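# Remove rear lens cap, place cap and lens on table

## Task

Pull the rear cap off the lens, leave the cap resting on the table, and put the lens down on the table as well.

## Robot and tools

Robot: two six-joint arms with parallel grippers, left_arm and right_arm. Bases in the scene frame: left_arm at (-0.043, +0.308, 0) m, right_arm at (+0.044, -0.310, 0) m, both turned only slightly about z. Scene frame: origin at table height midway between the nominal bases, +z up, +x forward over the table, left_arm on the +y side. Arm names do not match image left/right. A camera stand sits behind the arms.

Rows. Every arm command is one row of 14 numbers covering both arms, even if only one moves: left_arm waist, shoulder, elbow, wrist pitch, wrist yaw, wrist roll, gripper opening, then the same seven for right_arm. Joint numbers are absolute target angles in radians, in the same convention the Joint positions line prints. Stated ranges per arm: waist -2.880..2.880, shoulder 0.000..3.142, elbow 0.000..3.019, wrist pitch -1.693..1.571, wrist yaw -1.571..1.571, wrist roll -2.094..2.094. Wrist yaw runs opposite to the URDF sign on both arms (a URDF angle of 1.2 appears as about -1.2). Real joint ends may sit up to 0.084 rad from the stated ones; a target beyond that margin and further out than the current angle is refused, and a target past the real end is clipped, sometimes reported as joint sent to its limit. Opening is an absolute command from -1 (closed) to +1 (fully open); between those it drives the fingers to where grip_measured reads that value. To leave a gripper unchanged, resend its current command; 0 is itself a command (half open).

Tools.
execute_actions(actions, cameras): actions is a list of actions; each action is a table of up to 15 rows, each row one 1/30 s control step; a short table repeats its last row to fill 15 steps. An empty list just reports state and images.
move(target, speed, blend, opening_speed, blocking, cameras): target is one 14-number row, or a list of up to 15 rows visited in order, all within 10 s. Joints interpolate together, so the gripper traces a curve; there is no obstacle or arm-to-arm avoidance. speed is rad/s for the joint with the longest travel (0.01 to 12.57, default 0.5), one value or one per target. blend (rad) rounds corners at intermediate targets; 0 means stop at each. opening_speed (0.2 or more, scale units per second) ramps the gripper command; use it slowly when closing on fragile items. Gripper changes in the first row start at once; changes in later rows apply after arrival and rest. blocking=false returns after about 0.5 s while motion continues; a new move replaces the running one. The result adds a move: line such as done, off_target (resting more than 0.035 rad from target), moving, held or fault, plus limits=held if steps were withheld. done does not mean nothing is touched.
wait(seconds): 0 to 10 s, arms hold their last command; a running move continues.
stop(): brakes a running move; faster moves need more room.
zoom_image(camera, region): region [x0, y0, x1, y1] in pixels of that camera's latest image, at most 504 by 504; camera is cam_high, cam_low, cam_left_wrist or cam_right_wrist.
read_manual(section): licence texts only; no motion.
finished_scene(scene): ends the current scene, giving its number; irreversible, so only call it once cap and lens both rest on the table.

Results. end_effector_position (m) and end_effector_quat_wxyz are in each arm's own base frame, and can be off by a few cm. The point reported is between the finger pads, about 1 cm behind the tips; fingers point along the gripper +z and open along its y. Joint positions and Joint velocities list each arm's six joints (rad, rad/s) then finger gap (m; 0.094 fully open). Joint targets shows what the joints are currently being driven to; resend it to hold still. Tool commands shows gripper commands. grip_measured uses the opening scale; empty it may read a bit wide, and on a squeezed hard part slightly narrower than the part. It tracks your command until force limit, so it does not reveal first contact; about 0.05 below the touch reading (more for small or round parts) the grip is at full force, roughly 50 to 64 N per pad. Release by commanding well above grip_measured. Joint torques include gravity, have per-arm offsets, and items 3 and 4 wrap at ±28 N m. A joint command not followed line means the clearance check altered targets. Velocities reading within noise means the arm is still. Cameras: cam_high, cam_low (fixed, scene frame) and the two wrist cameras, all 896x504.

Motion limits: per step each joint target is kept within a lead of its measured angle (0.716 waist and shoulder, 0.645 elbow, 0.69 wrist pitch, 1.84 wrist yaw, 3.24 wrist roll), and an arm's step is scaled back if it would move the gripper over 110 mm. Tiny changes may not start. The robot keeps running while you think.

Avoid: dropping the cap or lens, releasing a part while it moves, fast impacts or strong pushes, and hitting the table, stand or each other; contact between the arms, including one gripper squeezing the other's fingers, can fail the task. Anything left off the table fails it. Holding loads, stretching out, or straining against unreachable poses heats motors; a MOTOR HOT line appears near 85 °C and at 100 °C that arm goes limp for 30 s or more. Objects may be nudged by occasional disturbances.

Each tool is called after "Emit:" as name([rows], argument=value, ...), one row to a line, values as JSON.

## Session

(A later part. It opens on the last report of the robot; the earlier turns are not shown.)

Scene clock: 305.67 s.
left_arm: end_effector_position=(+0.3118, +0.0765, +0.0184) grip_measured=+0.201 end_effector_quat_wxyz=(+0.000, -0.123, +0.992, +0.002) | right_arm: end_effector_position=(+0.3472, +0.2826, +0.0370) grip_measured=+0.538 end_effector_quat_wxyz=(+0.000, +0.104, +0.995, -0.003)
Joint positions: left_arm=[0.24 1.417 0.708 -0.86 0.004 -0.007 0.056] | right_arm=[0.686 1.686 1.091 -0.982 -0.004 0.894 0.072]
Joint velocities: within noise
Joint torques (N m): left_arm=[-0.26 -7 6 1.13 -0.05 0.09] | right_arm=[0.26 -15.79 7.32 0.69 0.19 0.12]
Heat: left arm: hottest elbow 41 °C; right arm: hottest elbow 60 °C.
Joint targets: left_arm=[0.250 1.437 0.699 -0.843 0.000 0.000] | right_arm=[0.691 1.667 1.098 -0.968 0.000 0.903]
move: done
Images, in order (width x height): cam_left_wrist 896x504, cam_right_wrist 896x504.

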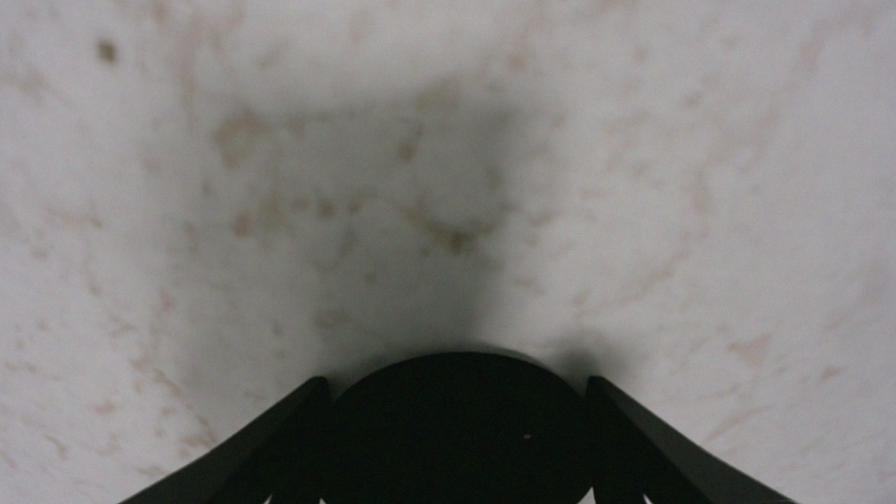

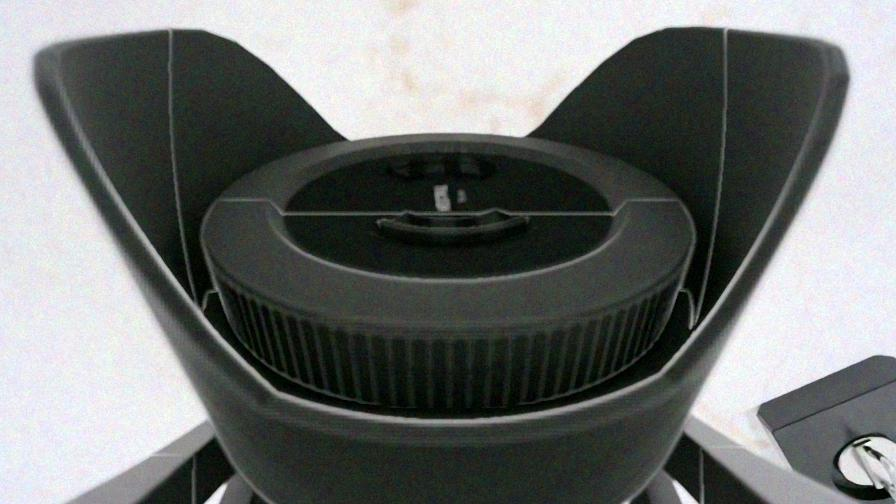

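Emit:
move([
  [0.25,1.430,0.705,-0.852,0,0,0.55,0.691,1.667,1.098,-0.968,0,0.903,0.8],
], opening_speed=0.5, cameras=["cam_left_wrist","cam_right_wrist"])

Scene clock: 317.00 s.
left_arm: end_effector_position=(+0.3117, +0.0770, +0.0184) grip_measured=+0.546 end_effector_quat_wxyz=(+0.000, -0.124, +0.992, +0.002) | right_arm: end_effector_position=(+0.3478, +0.2831, +0.0384) grip_measured=+0.798 end_effector_quat_wxyz=(+0.001, +0.104, +0.995, -0.002)
Joint positions: left_arm=[0.241 1.417 0.708 -0.86 0.004 -0.007 0.073] | right_arm=[0.686 1.682 1.091 -0.98 -0.004 0.894 0.084]
Joint velocities: within noise
Joint torques (N m): left_arm=[-0.62 -7.71 6.42 0.75 -0.03 0.09] | right_arm=[0.56 -15.27 7.32 0.58 0.15 0.18]
Heat: left arm: hottest elbow 40 °C; right arm: hottest elbow 58 °C.
Joint targets: left_arm=[0.250 1.430 0.705 -0.852 0.000 0.000] | right_arm=[0.691 1.667 1.098 -0.968 0.000 0.903]
move: done
Images, in order (width x height): cam_left_wrist 896x504, cam_right_wrist 896x504.

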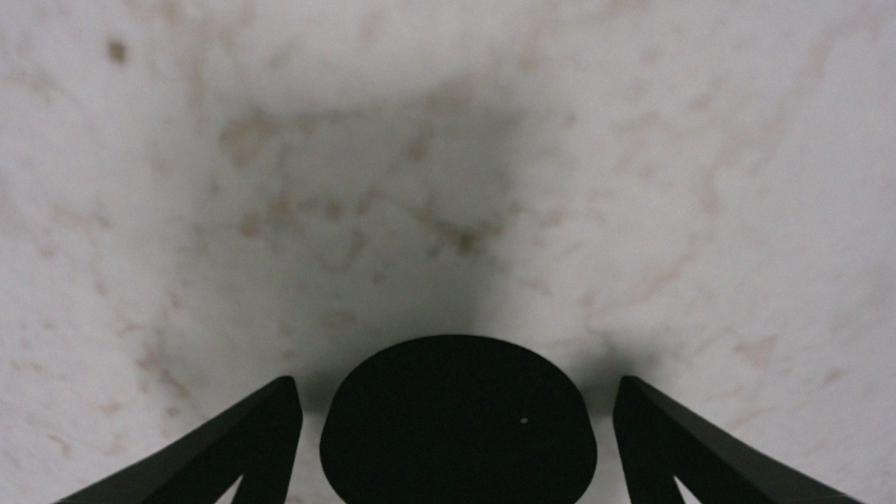

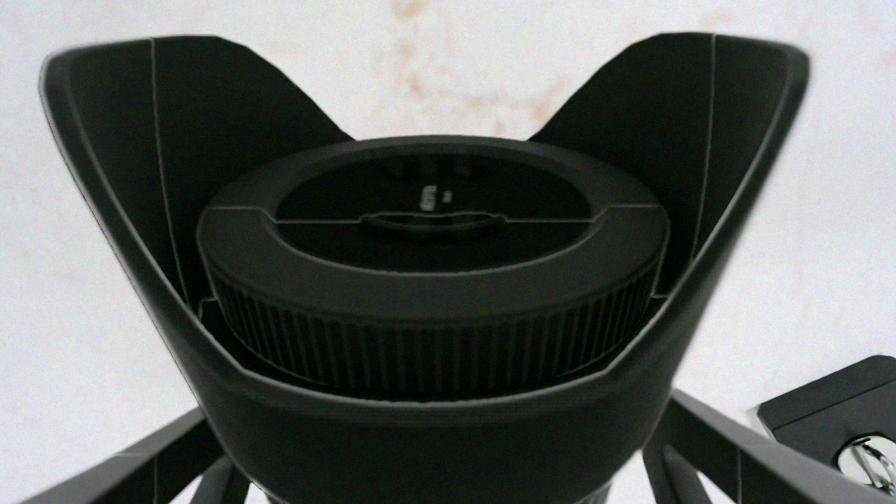

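Emit:
move([
  [0.25,1.426,0.75,-0.85,0,0,0.55,0.688,1.678,1.15,-0.98,0,0.9,0.95],
  [0.25,1.36,0.82,-1.0,0,0,0.55,0.688,1.620,1.21,-1.09,0,0.9,0.95],
  [0.25,1.26,0.95,-1.25,0,0,0.55,0.688,1.501,1.42,-1.40,0,0.9,0.95],
], speed=0.4, blend=[0,0.05,0])

Scene clock: 327.30 s.
left_arm: end_effector_position=(+0.3131, +0.0774, +0.1296) grip_measured=+0.548 end_effector_quat_wxyz=(-0.015, -0.124, +0.992, +0.000) | right_arm: end_effector_position=(+0.3498, +0.2848, +0.2090) grip_measured=+0.948 end_effector_quat_wxyz=(+0.013, +0.104, +0.994, +0.010)
Joint positions: left_arm=[0.242 1.265 0.905 -1.24 0.004 -0.007 0.073] | right_arm=[0.686 1.506 1.359 -1.391 -0.004 0.894 0.092]
Joint velocities: within noise
Joint torques (N m): left_arm=[-0.67 -8.47 11.52 -0.2 -0.06 0.07] | right_arm=[0.56 -13.8 12.57 -0.24 0.15 0.06]
Heat: left arm: hottest elbow 41 °C; right arm: hottest elbow 57 °C.
Joint targets: left_arm=[0.250 1.260 0.950 -1.250 0.000 0.000] | right_arm=[0.688 1.501 1.420 -1.400 0.000 0.900]
move: off_target (left_arm, right_arm); left_arm: the elbow is farthest, 0.045 rad from its target; right_arm: the elbow is farthest, 0.061 rad from its target

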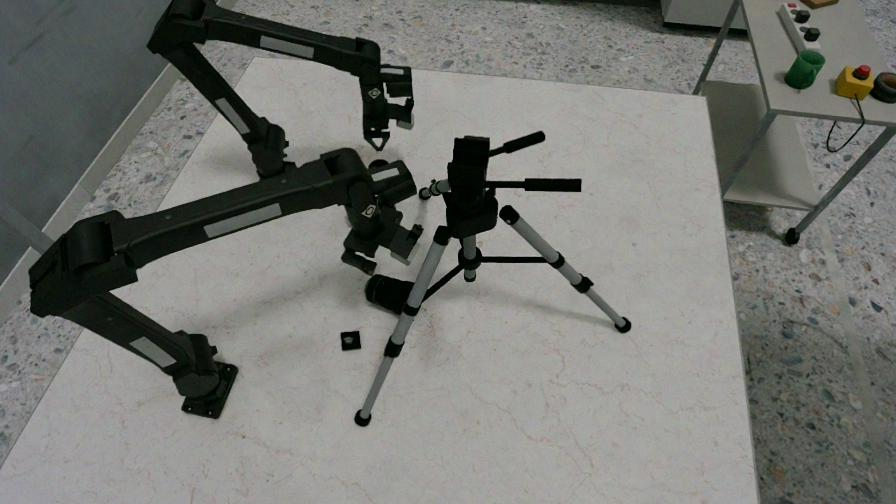

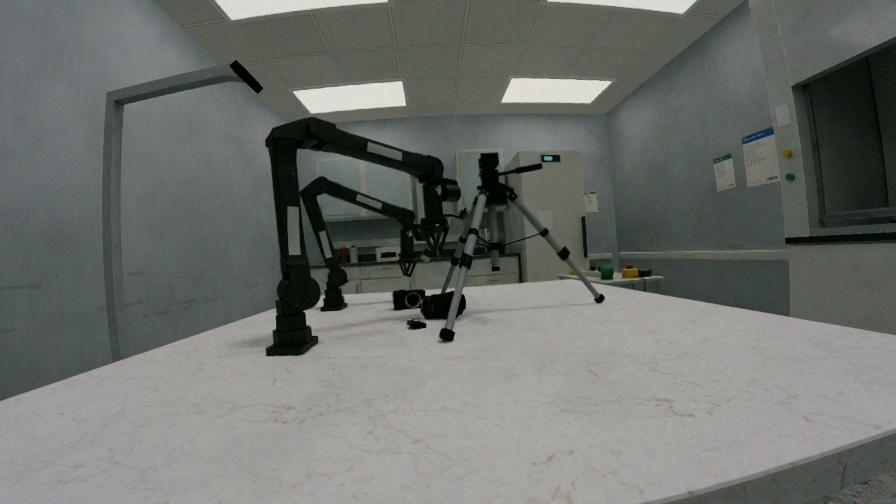

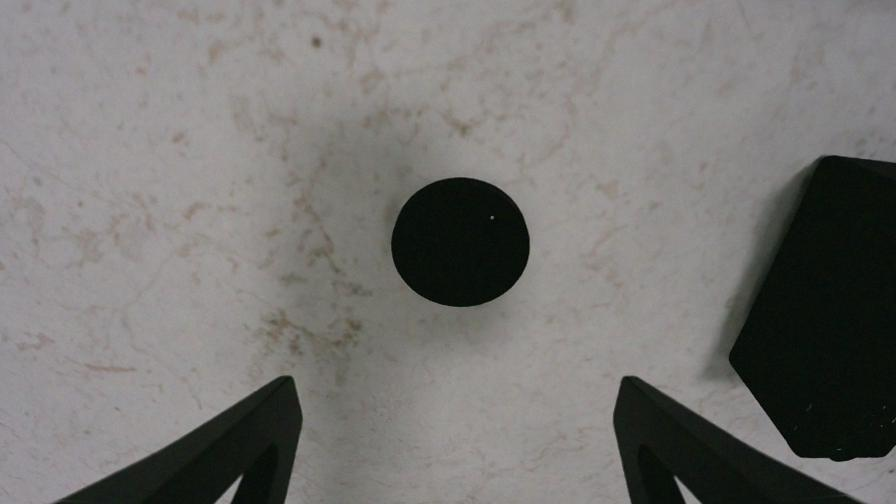

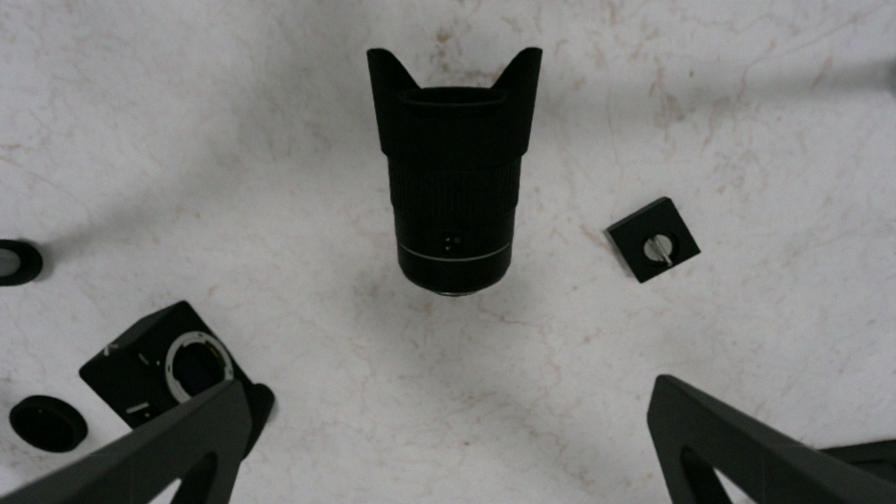

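Emit:
finished_scene(scene=2)

The scene is finished: the task was done.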